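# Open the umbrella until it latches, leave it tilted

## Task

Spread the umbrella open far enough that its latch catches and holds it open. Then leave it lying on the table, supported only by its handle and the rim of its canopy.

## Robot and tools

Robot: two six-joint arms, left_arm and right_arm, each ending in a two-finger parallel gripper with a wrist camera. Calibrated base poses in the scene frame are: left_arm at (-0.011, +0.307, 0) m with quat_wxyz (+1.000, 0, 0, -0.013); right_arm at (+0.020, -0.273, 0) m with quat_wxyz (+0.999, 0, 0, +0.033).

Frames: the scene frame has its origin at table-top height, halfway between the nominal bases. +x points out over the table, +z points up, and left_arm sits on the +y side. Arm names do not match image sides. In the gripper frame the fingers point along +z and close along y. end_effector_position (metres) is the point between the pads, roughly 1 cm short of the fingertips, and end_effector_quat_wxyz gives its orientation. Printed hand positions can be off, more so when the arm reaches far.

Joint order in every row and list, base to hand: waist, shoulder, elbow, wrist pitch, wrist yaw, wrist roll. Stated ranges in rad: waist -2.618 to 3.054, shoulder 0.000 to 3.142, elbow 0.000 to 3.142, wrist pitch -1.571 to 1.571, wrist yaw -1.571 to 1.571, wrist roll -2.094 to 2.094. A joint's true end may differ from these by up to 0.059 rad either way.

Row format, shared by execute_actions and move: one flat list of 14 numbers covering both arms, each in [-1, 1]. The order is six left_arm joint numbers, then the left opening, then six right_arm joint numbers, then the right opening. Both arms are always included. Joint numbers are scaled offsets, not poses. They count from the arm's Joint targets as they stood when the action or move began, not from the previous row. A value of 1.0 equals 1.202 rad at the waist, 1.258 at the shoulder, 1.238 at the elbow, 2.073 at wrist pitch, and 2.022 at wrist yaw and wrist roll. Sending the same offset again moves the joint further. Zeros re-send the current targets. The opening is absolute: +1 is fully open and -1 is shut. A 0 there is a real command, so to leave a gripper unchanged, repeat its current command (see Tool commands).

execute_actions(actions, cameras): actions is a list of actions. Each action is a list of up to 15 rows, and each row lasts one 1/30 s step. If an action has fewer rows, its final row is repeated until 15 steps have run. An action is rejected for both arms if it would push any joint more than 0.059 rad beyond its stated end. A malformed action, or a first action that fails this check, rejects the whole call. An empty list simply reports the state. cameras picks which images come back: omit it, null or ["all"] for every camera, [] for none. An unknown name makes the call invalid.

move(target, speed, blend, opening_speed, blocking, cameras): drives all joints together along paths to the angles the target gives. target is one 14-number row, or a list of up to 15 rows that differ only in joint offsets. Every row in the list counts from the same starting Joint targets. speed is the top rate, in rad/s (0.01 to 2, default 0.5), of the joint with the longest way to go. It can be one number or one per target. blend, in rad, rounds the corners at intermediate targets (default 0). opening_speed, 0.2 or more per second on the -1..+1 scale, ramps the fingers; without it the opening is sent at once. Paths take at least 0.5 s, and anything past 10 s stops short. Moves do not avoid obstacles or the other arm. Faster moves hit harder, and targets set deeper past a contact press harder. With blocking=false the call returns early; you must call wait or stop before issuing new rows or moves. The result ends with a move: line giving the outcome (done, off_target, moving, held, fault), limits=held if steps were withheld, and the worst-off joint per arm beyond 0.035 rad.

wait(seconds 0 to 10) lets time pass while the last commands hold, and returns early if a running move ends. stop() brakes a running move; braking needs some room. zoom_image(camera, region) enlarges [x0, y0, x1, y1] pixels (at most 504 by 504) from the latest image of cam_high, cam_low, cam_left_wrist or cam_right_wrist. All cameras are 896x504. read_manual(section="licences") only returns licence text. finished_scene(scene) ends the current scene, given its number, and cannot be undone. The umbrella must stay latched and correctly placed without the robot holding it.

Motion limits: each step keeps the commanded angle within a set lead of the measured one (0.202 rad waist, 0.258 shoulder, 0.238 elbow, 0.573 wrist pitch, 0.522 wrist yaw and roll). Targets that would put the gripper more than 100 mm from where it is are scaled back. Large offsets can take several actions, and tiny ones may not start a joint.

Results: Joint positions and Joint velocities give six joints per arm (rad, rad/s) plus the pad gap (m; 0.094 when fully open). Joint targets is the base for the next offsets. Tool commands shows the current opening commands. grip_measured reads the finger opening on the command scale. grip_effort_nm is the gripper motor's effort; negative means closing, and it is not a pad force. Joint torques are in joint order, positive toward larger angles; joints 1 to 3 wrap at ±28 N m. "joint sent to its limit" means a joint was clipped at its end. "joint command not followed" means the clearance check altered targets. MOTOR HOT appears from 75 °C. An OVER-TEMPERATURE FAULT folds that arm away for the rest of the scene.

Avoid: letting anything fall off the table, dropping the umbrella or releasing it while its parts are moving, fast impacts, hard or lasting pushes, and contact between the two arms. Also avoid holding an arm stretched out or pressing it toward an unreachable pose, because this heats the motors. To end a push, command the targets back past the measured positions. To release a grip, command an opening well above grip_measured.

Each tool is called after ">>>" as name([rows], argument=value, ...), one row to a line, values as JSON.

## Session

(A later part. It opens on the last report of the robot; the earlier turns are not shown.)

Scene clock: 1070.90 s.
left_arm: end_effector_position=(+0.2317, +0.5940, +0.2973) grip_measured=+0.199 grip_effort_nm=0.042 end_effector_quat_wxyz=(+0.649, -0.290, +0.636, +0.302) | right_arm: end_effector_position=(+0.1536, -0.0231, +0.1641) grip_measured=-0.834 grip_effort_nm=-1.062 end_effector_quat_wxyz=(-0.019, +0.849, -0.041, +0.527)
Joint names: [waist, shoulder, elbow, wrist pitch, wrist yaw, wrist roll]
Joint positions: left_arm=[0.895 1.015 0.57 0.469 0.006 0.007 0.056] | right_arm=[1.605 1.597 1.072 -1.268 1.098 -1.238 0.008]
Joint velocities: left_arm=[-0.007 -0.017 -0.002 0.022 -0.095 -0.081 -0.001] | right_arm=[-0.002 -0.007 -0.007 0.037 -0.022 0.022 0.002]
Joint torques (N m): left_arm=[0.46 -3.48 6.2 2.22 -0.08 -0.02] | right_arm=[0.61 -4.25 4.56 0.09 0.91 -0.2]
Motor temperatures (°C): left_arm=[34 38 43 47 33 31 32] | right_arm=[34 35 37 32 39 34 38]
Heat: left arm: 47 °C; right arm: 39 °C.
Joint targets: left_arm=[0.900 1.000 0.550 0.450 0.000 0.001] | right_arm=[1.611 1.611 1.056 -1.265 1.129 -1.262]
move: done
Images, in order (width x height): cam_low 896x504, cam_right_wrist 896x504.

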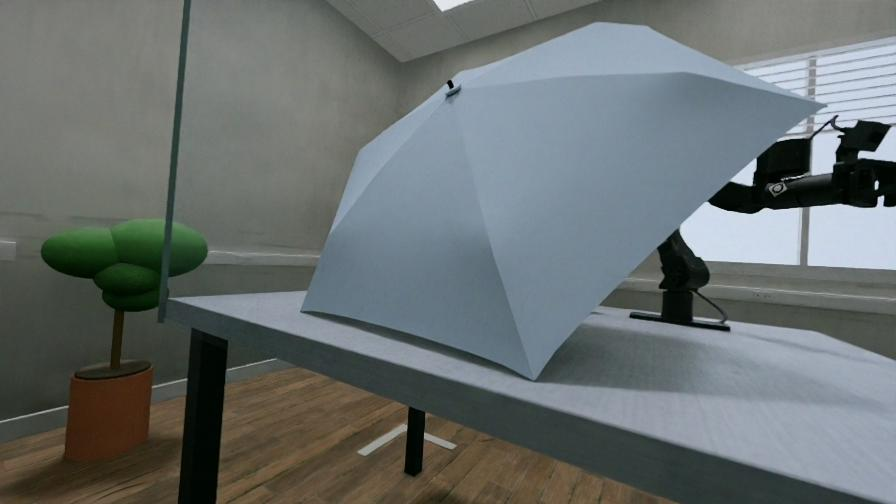

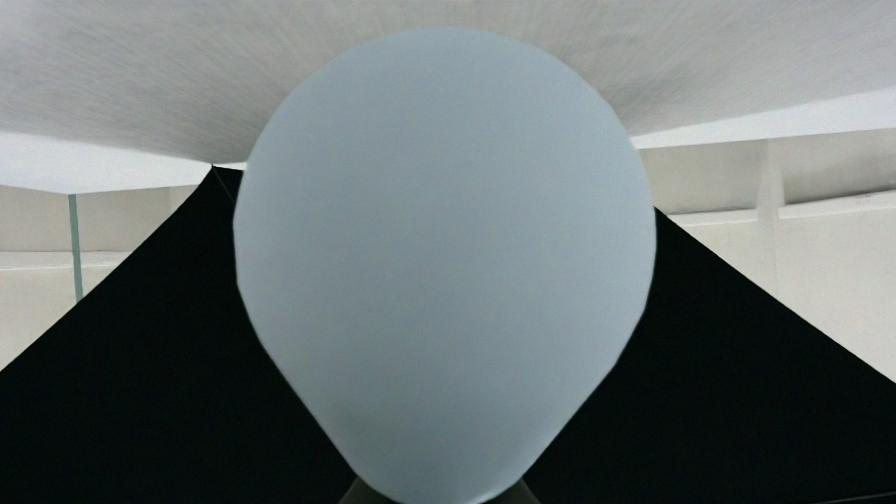

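>>> move(target=[0,0,0,0,0,0,0.2, 0,0.0067,-0.0332,0.0367,-0.0486,-0.0166,-1.0], speed=0.08)

Scene clock: 1076.70 s.
left_arm: end_effector_position=(+0.2317, +0.5940, +0.2973) grip_measured=+0.199 grip_effort_nm=0.046 end_effector_quat_wxyz=(+0.649, -0.290, +0.636, +0.302) | right_arm: end_effector_position=(+0.1500, -0.0235, +0.1457) grip_measured=-0.834 grip_effort_nm=-1.067 end_effector_quat_wxyz=(-0.015, +0.860, -0.037, +0.508)
Joint names: [waist, shoulder, elbow, wrist pitch, wrist yaw, wrist roll]
Joint positions: left_arm=[0.895 1.015 0.57 0.469 0.006 0.007 0.056] | right_arm=[1.605 1.604 1.033 -1.201 1.056 -1.267 0.008]
Joint velocities: left_arm=[-0.002 -0.002 0.027 -0.051 0.007 0.037 0] | right_arm=[-0.007 0.012 0.002 -0.007 -0.022 -0.139 0]
Joint torques (N m): left_arm=[0.46 -3.48 6.22 2.23 -0.07 -0.03] | right_arm=[0.59 -4.12 4.45 0.19 0.29 -0.24]
Motor temperatures (°C): left_arm=[34 38 43 48 33 31 32] | right_arm=[34 35 37 32 39 34 38]
Heat: left arm: 48 °C; right arm: 39 °C.
Joint targets: left_arm=[0.900 1.000 0.550 0.450 0.000 0.001] | right_arm=[1.611 1.620 1.015 -1.189 1.031 -1.295]
move: done

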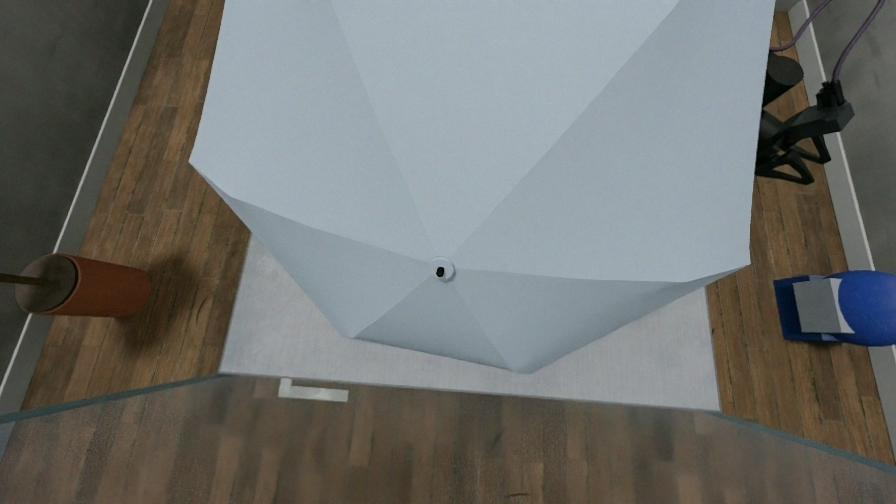

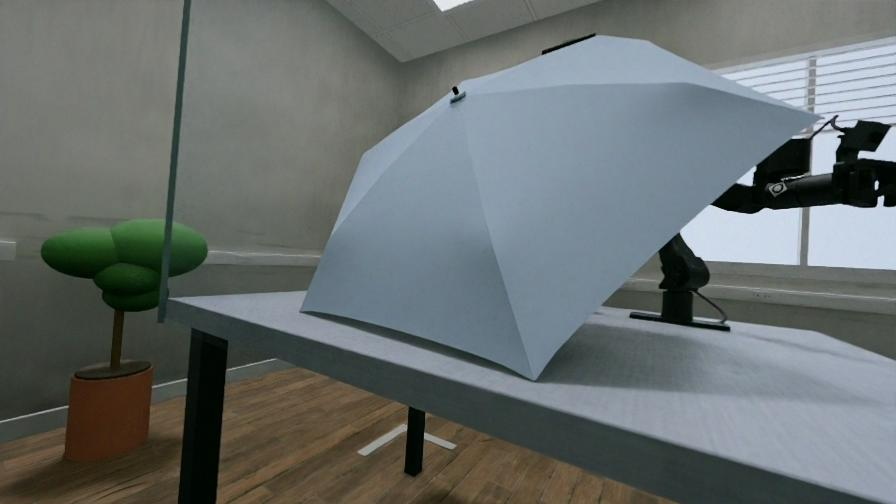

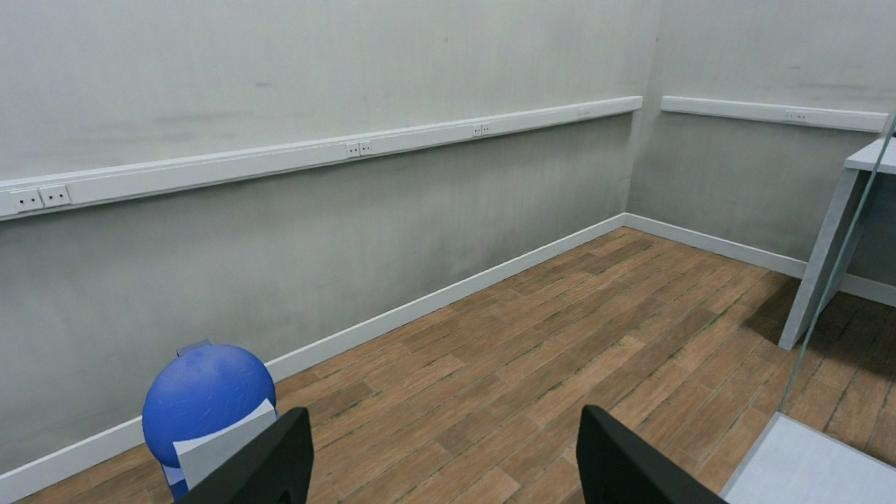

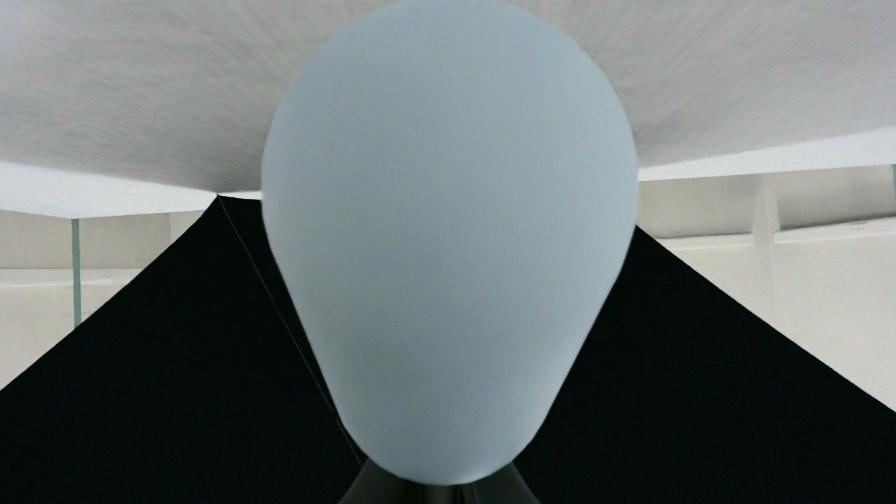

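>>> move(target=[0,0,0,0,0,0,0.2, 0,0.0098,-0.0499,0.0551,-0.0729,-0.025,-1.0], speed=0.1)

Scene clock: 1080.37 s.
left_arm: end_effector_position=(+0.2317, +0.5940, +0.2973) grip_measured=+0.199 grip_effort_nm=0.046 end_effector_quat_wxyz=(+0.649, -0.290, +0.636, +0.302) | right_arm: end_effector_position=(+0.1360, -0.0254, +0.1055) grip_measured=-0.835 grip_effort_nm=-1.062 end_effector_quat_wxyz=(-0.005, +0.895, -0.031, +0.445)
Joint names: [waist, shoulder, elbow, wrist pitch, wrist yaw, wrist roll]
Joint positions: left_arm=[0.895 1.015 0.57 0.469 0.006 0.007 0.056] | right_arm=[1.605 1.617 0.97 -1.085 0.912 -1.323 0.008]
Joint velocities: left_arm=[0.007 -0.007 0.002 -0.066 -0.081 -0.007 0] | right_arm=[0.012 -0.007 -0.007 -0.037 0.081 -0.066 0.001]
Joint torques (N m): left_arm=[0.43 -3.47 6.22 2.23 -0.06 -0.02] | right_arm=[0.58 -4.23 4.4 0.22 0.21 -0.21]
Motor temperatures (°C): left_arm=[34 38 43 48 33 31 32] | right_arm=[34 35 37 32 38 34 38]
Heat: left arm: 48 °C; right arm: 38 °C.
Joint targets: left_arm=[0.900 1.000 0.550 0.450 0.000 0.001] | right_arm=[1.611 1.632 0.953 -1.074 0.883 -1.346]
move: done

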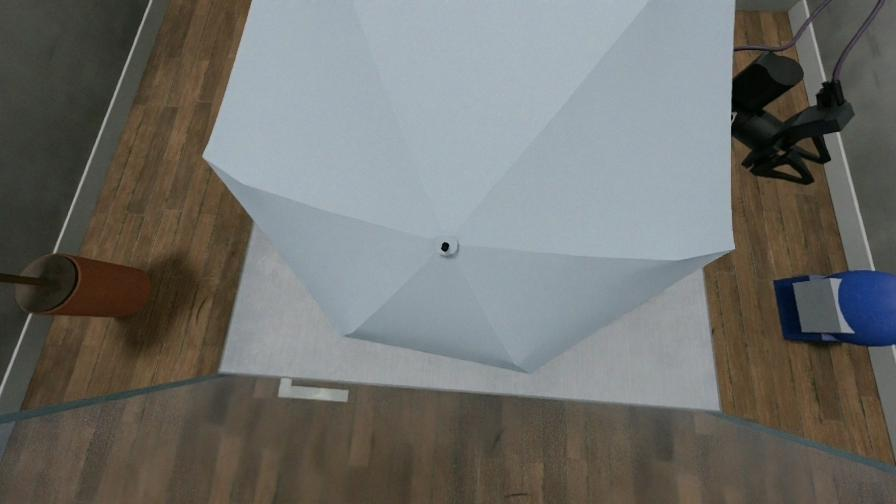

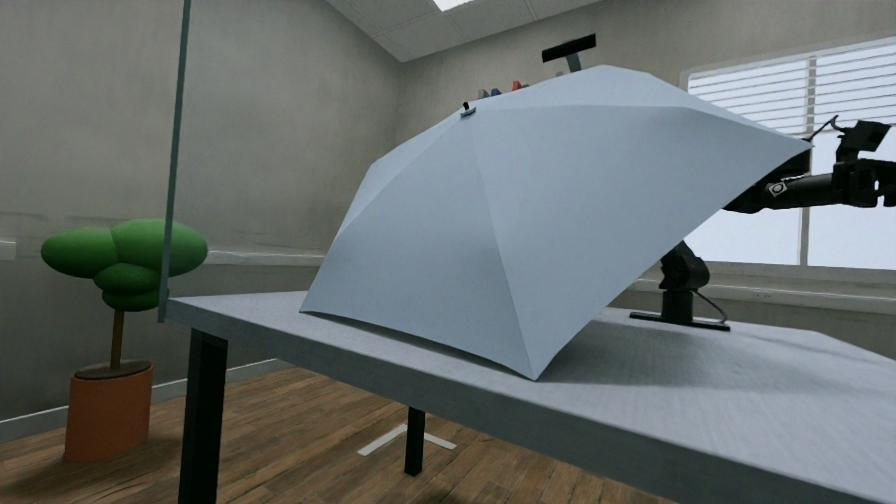

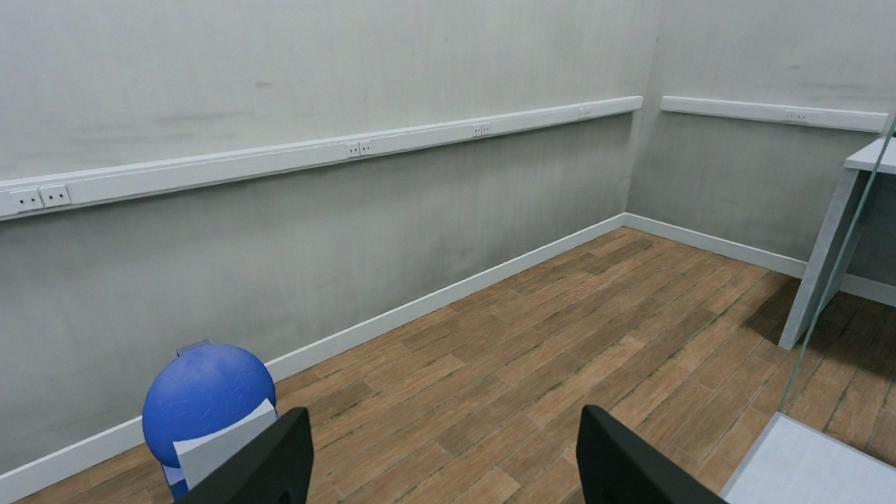

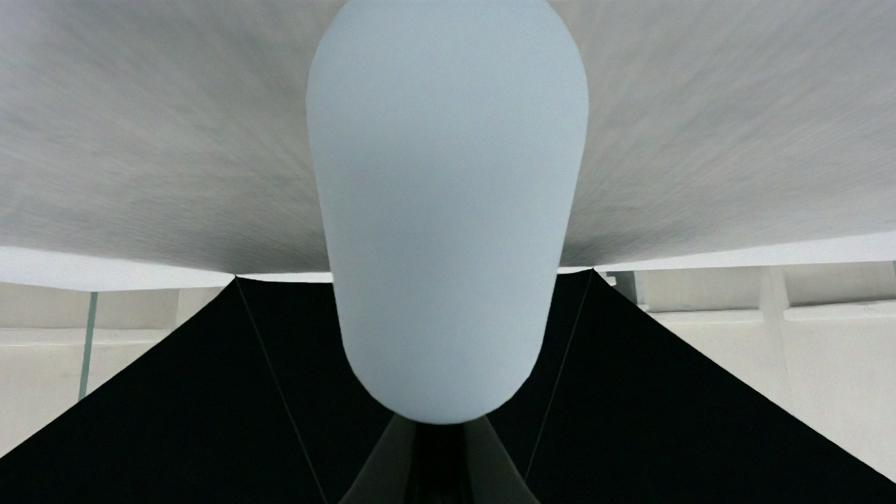

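>>> move(target=[0,0,0,0,0,0,0.2, 0,0.0065,-0.0323,0.0356,-0.0473,-0.0161,-1.0], speed=0.08)

Scene clock: 1083.93 s.
left_arm: end_effector_position=(+0.2317, +0.5940, +0.2973) grip_measured=+0.199 grip_effort_nm=0.042 end_effector_quat_wxyz=(+0.649, -0.290, +0.636, +0.302) | right_arm: end_effector_position=(+0.1254, -0.0267, +0.0812) grip_measured=-0.835 grip_effort_nm=-1.062 end_effector_quat_wxyz=(-0.001, +0.915, -0.027, +0.402)
Joint names: [waist, shoulder, elbow, wrist pitch, wrist yaw, wrist roll]
Joint positions: left_arm=[0.895 1.015 0.57 0.469 0.006 0.007 0.056] | right_arm=[1.605 1.625 0.93 -1.011 0.819 -1.353 0.008]
Joint velocities: left_arm=[0.022 0.002 0.007 -0.007 -0.037 0.007 0] | right_arm=[0.012 0.007 0.012 -0.022 -0.007 0.007 0]
Joint torques (N m): left_arm=[0.44 -3.47 6.22 2.22 -0.07 -0.02] | right_arm=[0.58 -4.25 4.33 0.26 0.11 -0.24]
Motor temperatures (°C): left_arm=[34 38 43 48 33 31 32] | right_arm=[34 35 37 32 38 34 38]
Heat: left arm: 48 °C; right arm: 38 °C.
Joint targets: left_arm=[0.900 1.000 0.550 0.450 0.000 0.001] | right_arm=[1.611 1.640 0.914 -1.000 0.788 -1.378]
move: done

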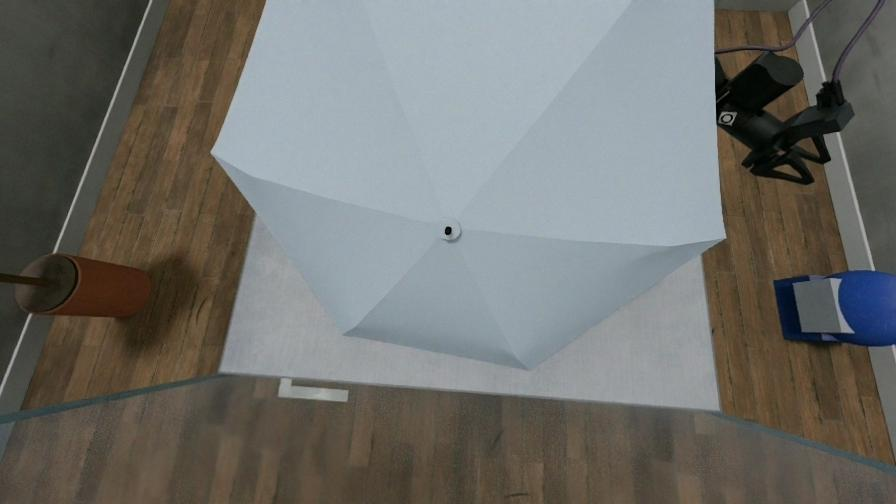

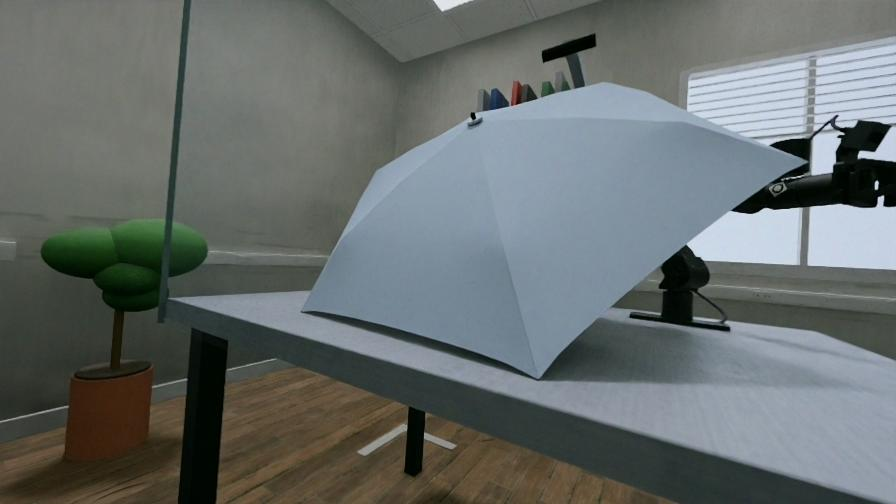

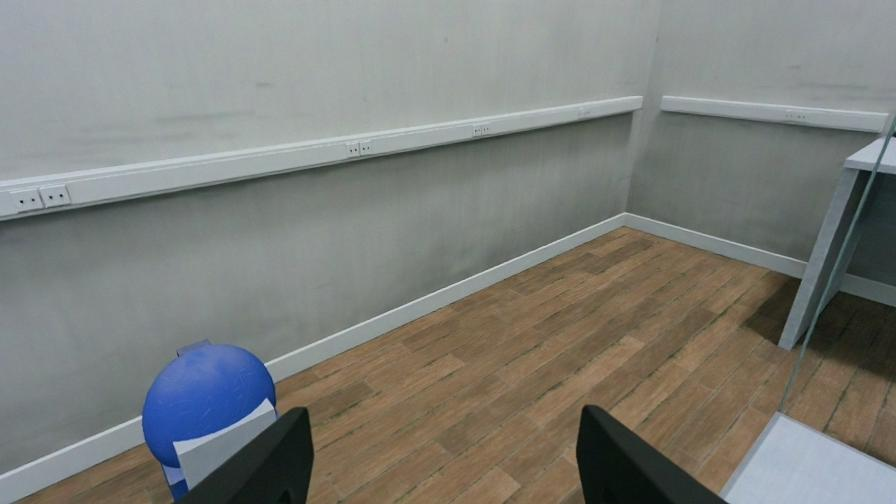

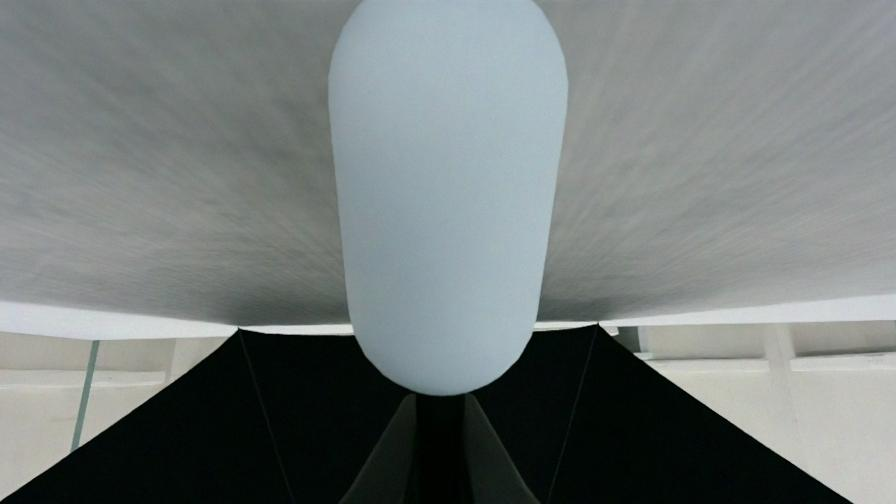

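>>> move(target=[0,0,0,0,0,0,0.2, 0,0.0039,-0.0194,0.0214,-0.0284,-0.0097,-1.0], speed=0.06, cameras=["cam_low","cam_right_wrist"])

Scene clock: 1094.73 s.
left_arm: end_effector_position=(+0.2317, +0.5940, +0.2972) grip_measured=+0.199 grip_effort_nm=0.046 end_effector_quat_wxyz=(+0.649, -0.290, +0.636, +0.302) | right_arm: end_effector_position=(+0.1187, -0.0274, +0.0673) grip_measured=-0.835 grip_effort_nm=-1.067 end_effector_quat_wxyz=(+0.000, +0.926, -0.024, +0.377)
Joint names: [waist, shoulder, elbow, wrist pitch, wrist yaw, wrist roll]
Joint positions: left_arm=[0.895 1.015 0.57 0.468 0.006 0.007 0.056] | right_arm=[1.605 1.63 0.905 -0.967 0.766 -1.37 0.008]
Joint velocities: left_arm=[-0.002 -0.012 -0.007 0.051 -0.007 0.007 -0.001] | right_arm=[0.017 0.012 0.007 0.037 -0.022 -0.037 -0.001]
Joint torques (N m): left_arm=[0.47 -3.47 6.22 2.22 -0.07 -0.02] | right_arm=[0.59 -4.26 4.3 0.28 0.06 -0.26]
Motor temperatures (°C): left_arm=[34 38 43 48 33 31 32] | right_arm=[34 35 36 32 37 34 38]
Heat: left arm: 48 °C; right arm: 38 °C.
Joint targets: left_arm=[0.900 1.000 0.550 0.449 0.000 0.001] | right_arm=[1.611 1.645 0.889 -0.956 0.730 -1.398]
move: done
Images, in order (width x height): cam_low 896x504, cam_right_wrist 896x504.

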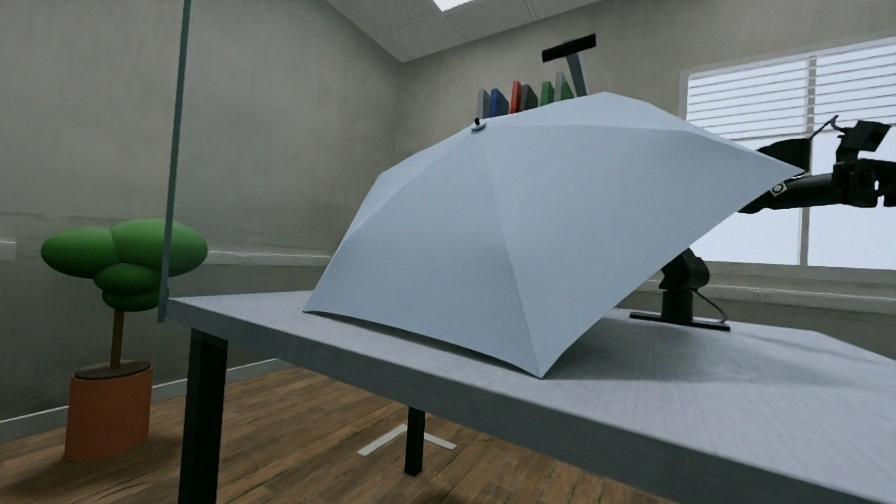

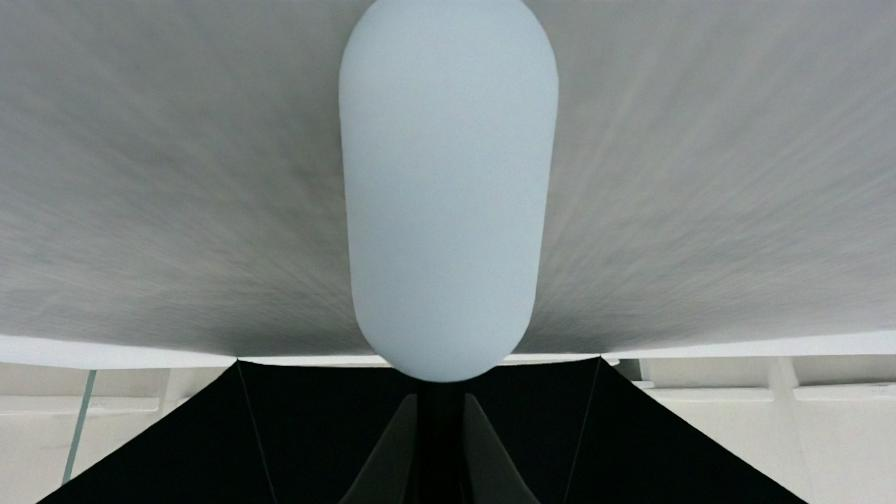

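>>> move(target=[0,0,0,0,0,0,0.2, 0,0.002,-0.0097,0.0107,-0.0142,-0.0048,-1.0], speed=0.04, cameras=["cam_low","cam_right_wrist"])

Scene clock: 1097.30 s.
left_arm: end_effector_position=(+0.2317, +0.5940, +0.2972) grip_measured=+0.199 grip_effort_nm=0.042 end_effector_quat_wxyz=(+0.649, -0.290, +0.636, +0.302) | right_arm: end_effector_position=(+0.1170, -0.0276, +0.0640) grip_measured=-0.835 grip_effort_nm=-1.057 end_effector_quat_wxyz=(+0.000, +0.928, -0.022, +0.371)
Joint names: [waist, shoulder, elbow, wrist pitch, wrist yaw, wrist roll]
Joint positions: left_arm=[0.895 1.015 0.57 0.468 0.006 0.007 0.056] | right_arm=[1.605 1.63 0.898 -0.955 0.753 -1.376 0.008]
Joint velocities: left_arm=[-0.002 -0.007 -0.002 0.037 0.022 -0.037 0] | right_arm=[-0.007 -0.012 0.007 -0.037 0.051 -0.022 0]
Joint torques (N m): left_arm=[0.44 -3.47 6.23 2.23 -0.07 -0.03] | right_arm=[0.64 -4.03 3.92 0.37 -0.11 -0.3]
Motor temperatures (°C): left_arm=[34 38 43 48 33 31 32] | right_arm=[34 35 36 32 37 34 38]
Heat: left arm: 48 °C; right arm: 38 °C.
Joint targets: left_arm=[0.900 1.000 0.550 0.449 0.000 0.001] | right_arm=[1.611 1.647 0.877 -0.934 0.702 -1.408]
move: off_target (right_arm); right_arm: the wrist yaw is farthest, 0.051 rad from its target
Images, in order (width x height): cam_low 896x504, cam_right_wrist 896x504.

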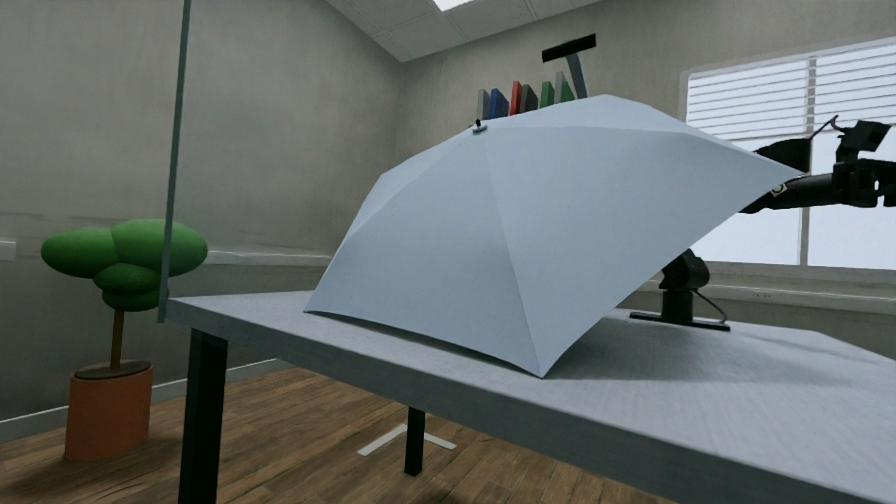

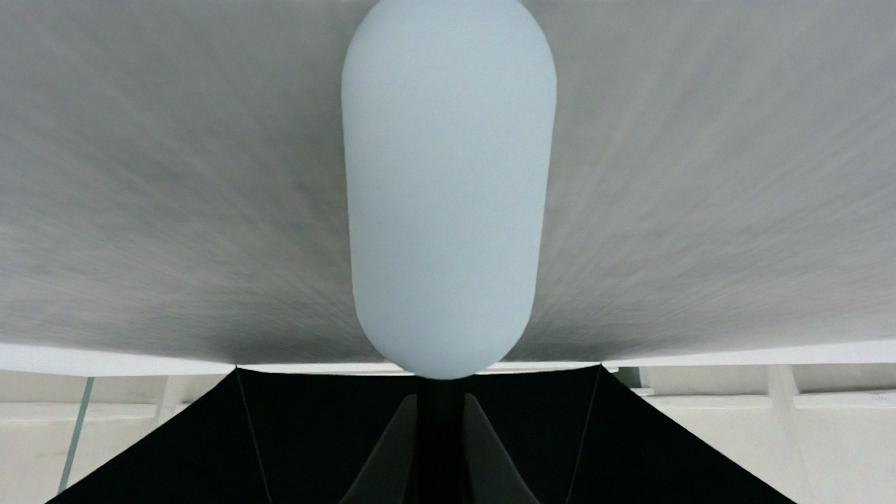

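>>> move(target=[0,0,0,0,0,0,0.2, 0,-0.001,0.0048,-0.0053,0.007,0.0024,-0.1], speed=0.04, opening_speed=0.4)

Scene clock: 1123.57 s.
left_arm: end_effector_position=(+0.2317, +0.5940, +0.2972) grip_measured=+0.199 grip_effort_nm=0.042 end_effector_quat_wxyz=(+0.649, -0.290, +0.636, +0.302) | right_arm: end_effector_position=(+0.1129, -0.0284, +0.0603) grip_measured=-0.102 grip_effort_nm=0.085 end_effector_quat_wxyz=(+0.005, +0.934, -0.016, +0.356)
Joint names: [waist, shoulder, elbow, wrist pitch, wrist yaw, wrist roll]
Joint positions: left_arm=[0.895 1.015 0.57 0.468 0.006 0.007 0.056] | right_arm=[1.605 1.63 0.898 -0.954 0.721 -1.392 0.042]
Joint velocities: left_arm=[-0.007 0.002 -0.007 0.007 0.066 -0.007 0] | right_arm=[0.007 -0.022 -0.017 0.051 -0.051 -0.022 -0.001]
Joint torques (N m): left_arm=[0.44 -3.45 6.22 2.23 -0.07 -0.02] | right_arm=[0.66 -4.12 4.38 0.27 0.35 -0.09]
Motor temperatures (°C): left_arm=[34 37 43 49 33 31 32] | right_arm=[34 35 36 32 36 34 38]
Heat: left arm: 49 °C; right arm: 38 °C.
Joint targets: left_arm=[0.900 1.000 0.550 0.449 0.000 0.001] | right_arm=[1.611 1.646 0.883 -0.945 0.716 -1.403]
move: done

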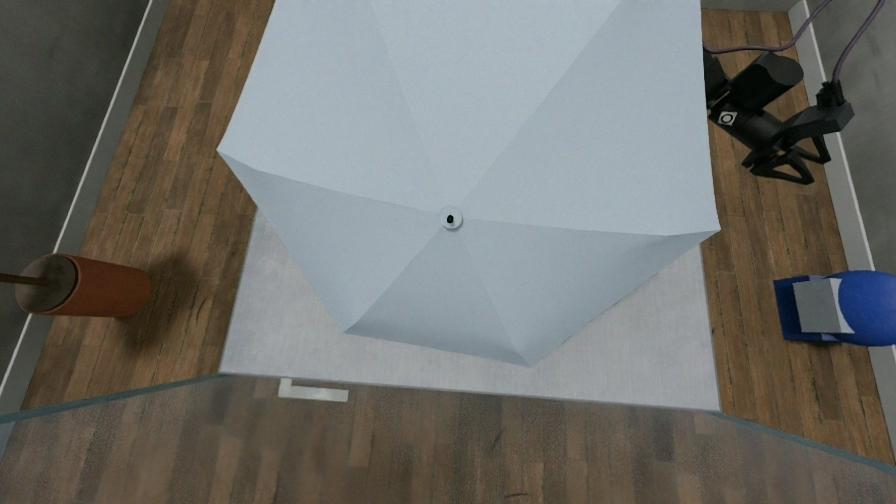

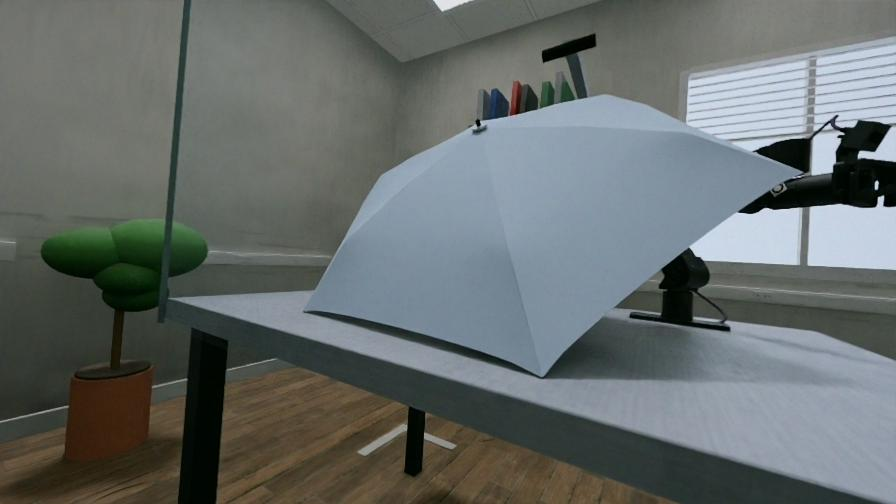

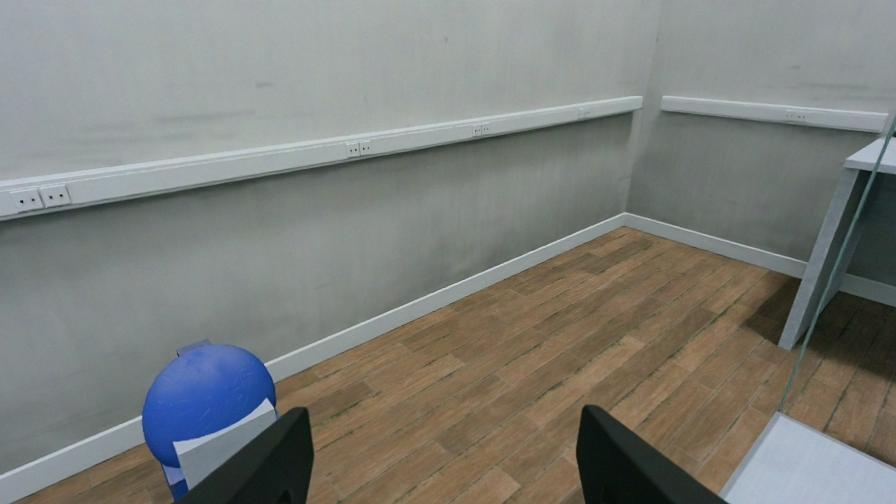

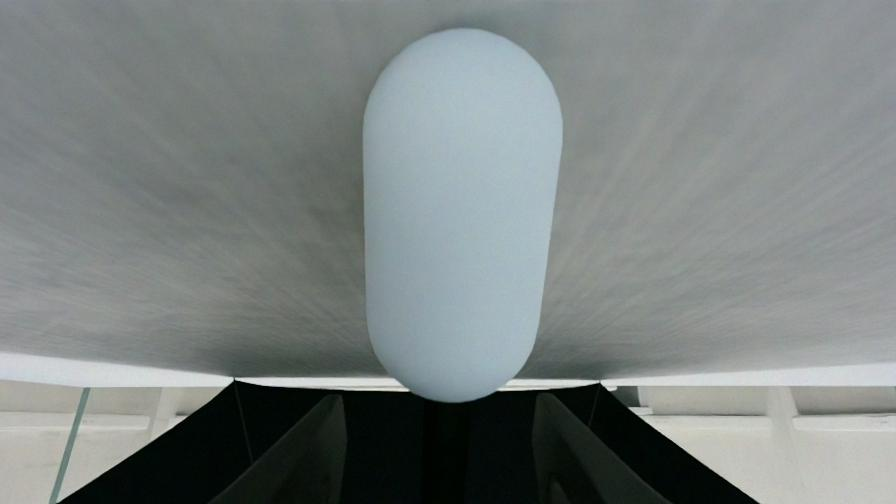

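>>> move(target=[0,0,0,0,0,0,0.2, 0.1314,0.0022,0.1454,-0.1544,-0.0148,0.1039,-0.1], speed=0.2)

Scene clock: 1127.73 s.
left_arm: end_effector_position=(+0.2317, +0.5940, +0.2972) grip_measured=+0.199 grip_effort_nm=0.046 end_effector_quat_wxyz=(+0.649, -0.290, +0.636, +0.302) | right_arm: end_effector_position=(+0.0735, -0.0344, +0.0945) grip_measured=-0.102 grip_effort_nm=0.090 end_effector_quat_wxyz=(+0.016, +0.933, -0.005, +0.358)
Joint names: [waist, shoulder, elbow, wrist pitch, wrist yaw, wrist roll]
Joint positions: left_arm=[0.895 1.015 0.57 0.468 0.006 0.007 0.056] | right_arm=[1.764 1.63 1.035 -1.244 0.692 -1.204 0.042]
Joint velocities: left_arm=[-0.017 0.017 0.012 0.022 -0.007 0.022 0] | right_arm=[-0.002 0.017 -0.017 0.022 -0.037 -0.007 -0.002]
Joint torques (N m): left_arm=[0.46 -3.47 6.23 2.23 -0.07 -0.02] | right_arm=[0.46 -3.96 8.2 -0.27 0.33 0.14]
Motor temperatures (°C): left_arm=[34 37 43 49 33 31 31] | right_arm=[34 35 36 32 36 34 37]
Heat: left arm: 49 °C; right arm: 37 °C.
Joint targets: left_arm=[0.900 1.000 0.550 0.449 0.000 0.001] | right_arm=[1.769 1.649 1.063 -1.265 0.686 -1.193]
move: done

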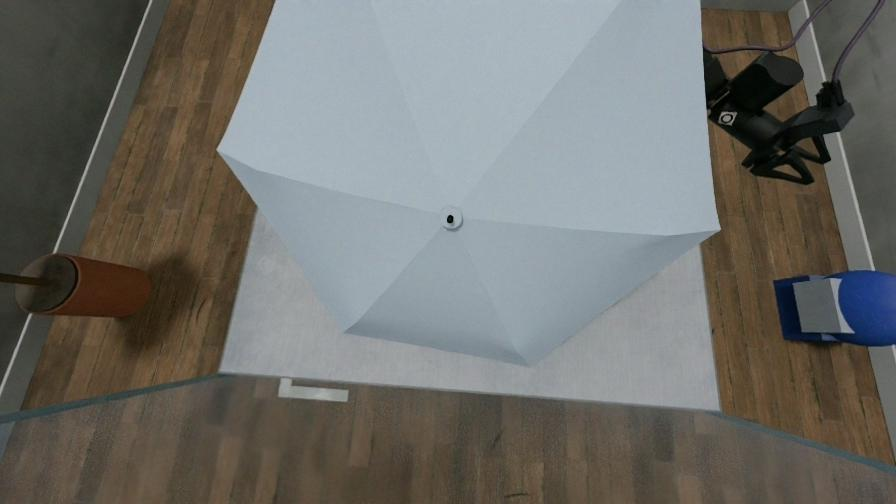

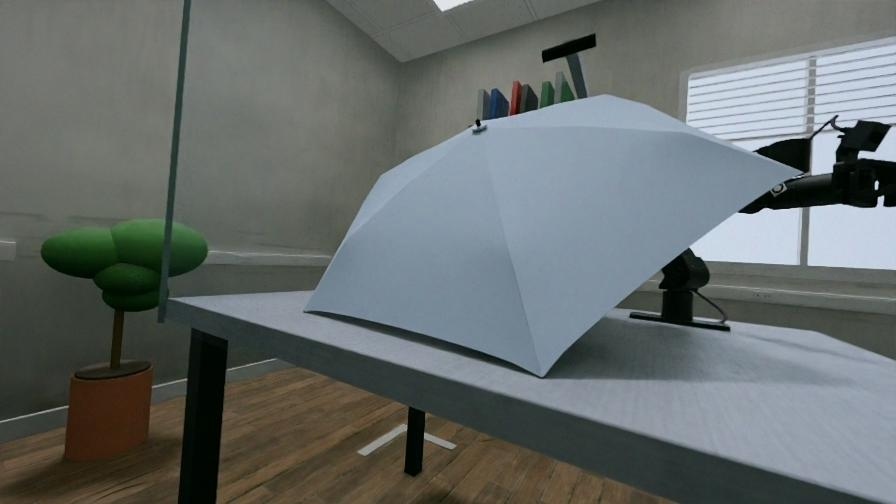

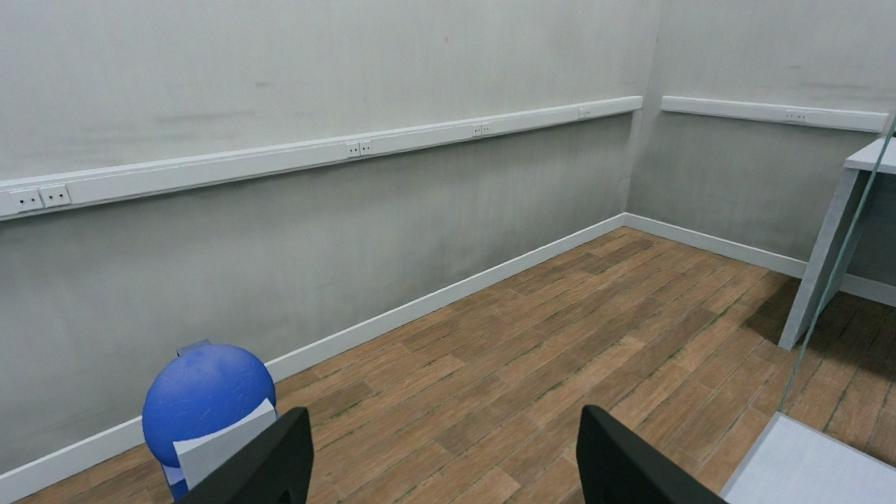

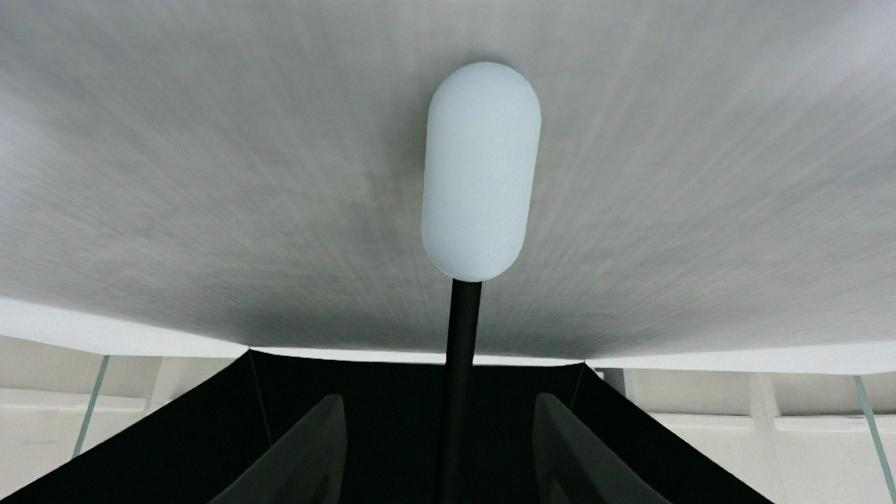

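>>> move(target=[0,0,0,0,0,0,0.2, 0.3328,0,0.08,0.15,0,0,-0.1], speed=0.5)

>>> zoom_image(camera="cam_right_wrist", region=[200, 0, 700, 504])

Scene clock: 1131.13 s.
left_arm: end_effector_position=(+0.2317, +0.5940, +0.2972) grip_measured=+0.199 grip_effort_nm=0.046 end_effector_quat_wxyz=(+0.649, -0.290, +0.636, +0.302) | right_arm: end_effector_position=(-0.0772, +0.0331, +0.1113) grip_measured=-0.102 grip_effort_nm=0.085 end_effector_quat_wxyz=(-0.209, +0.932, +0.122, +0.269)
Joint names: [waist, shoulder, elbow, wrist pitch, wrist yaw, wrist roll]
Joint positions: left_arm=[0.895 1.015 0.57 0.468 0.006 0.007 0.056] | right_arm=[2.169 1.63 1.133 -0.97 0.688 -1.204 0.042]
Joint velocities: left_arm=[-0.012 0.002 -0.002 -0.066 -0.051 0.007 -0.001] | right_arm=[-0.012 0.002 -0.017 0.037 -0.051 -0.037 0]
Joint torques (N m): left_arm=[0.44 -3.48 6.2 2.23 -0.07 -0.02] | right_arm=[-0.02 -4.62 9.01 0.7 0.38 0.12]
Motor temperatures (°C): left_arm=[34 37 43 49 33 31 31] | right_arm=[34 35 36 32 36 34 37]
Heat: left arm: 49 °C; right arm: 37 °C.
Joint targets: left_arm=[0.900 1.000 0.550 0.449 0.000 0.001] | right_arm=[2.169 1.649 1.162 -0.954 0.686 -1.193]
move: done

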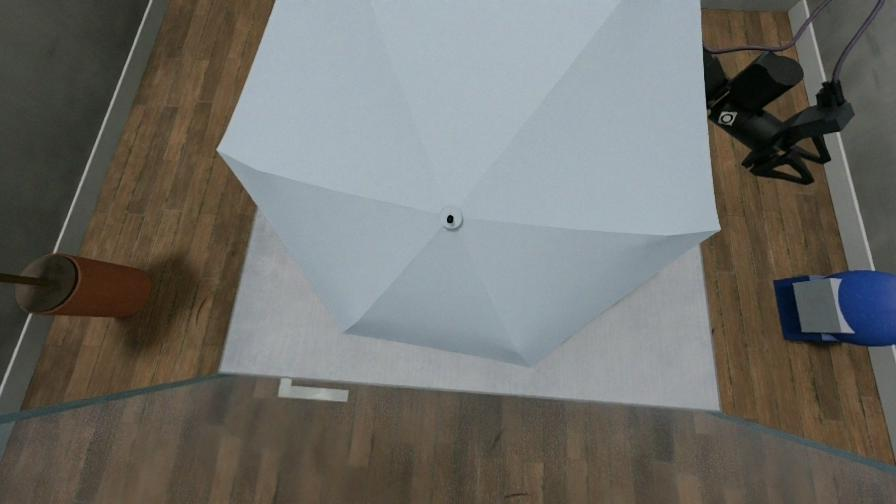

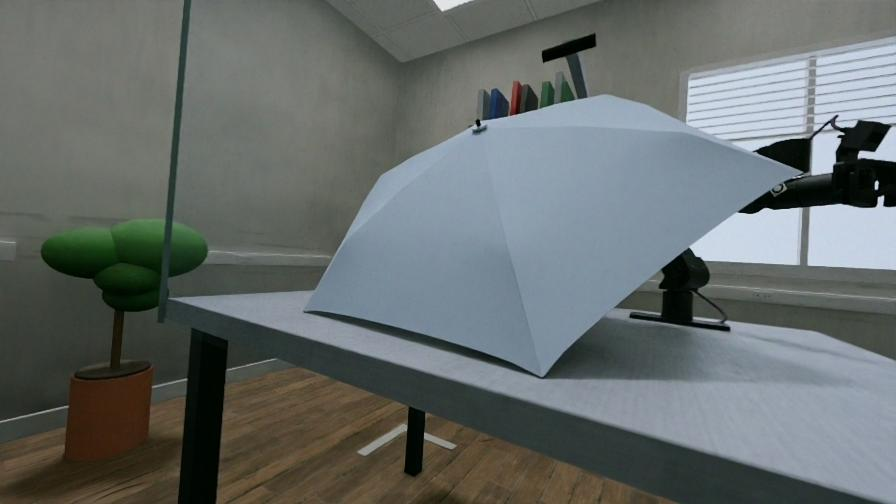

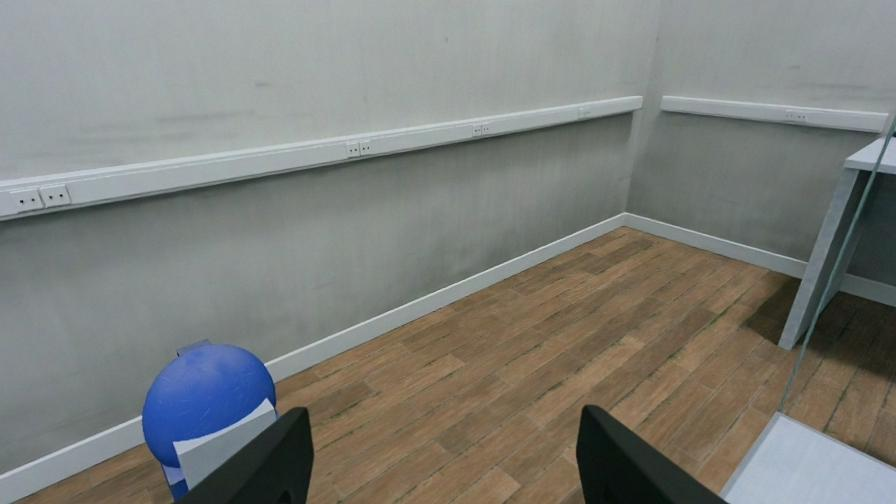

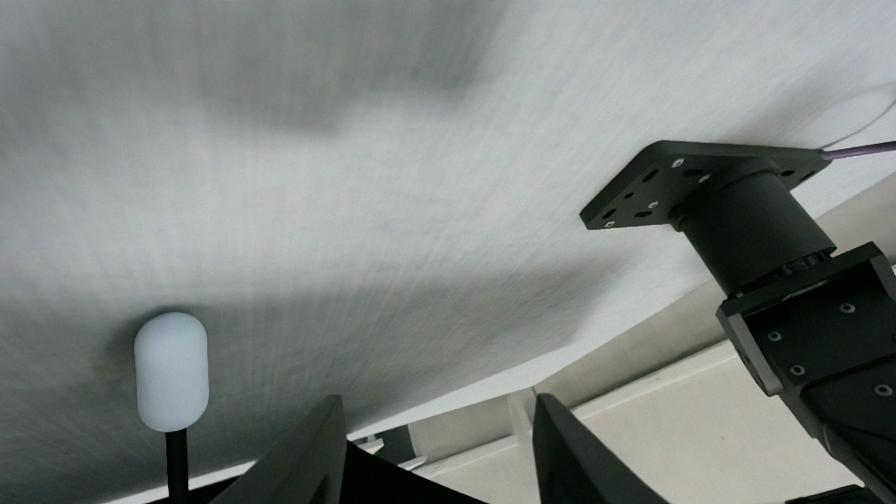

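Scaled by 1.000.

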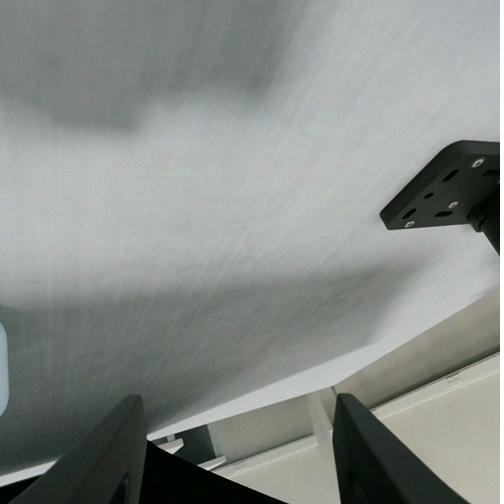

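>>> finished_scene(scene=1)

The scene is finished.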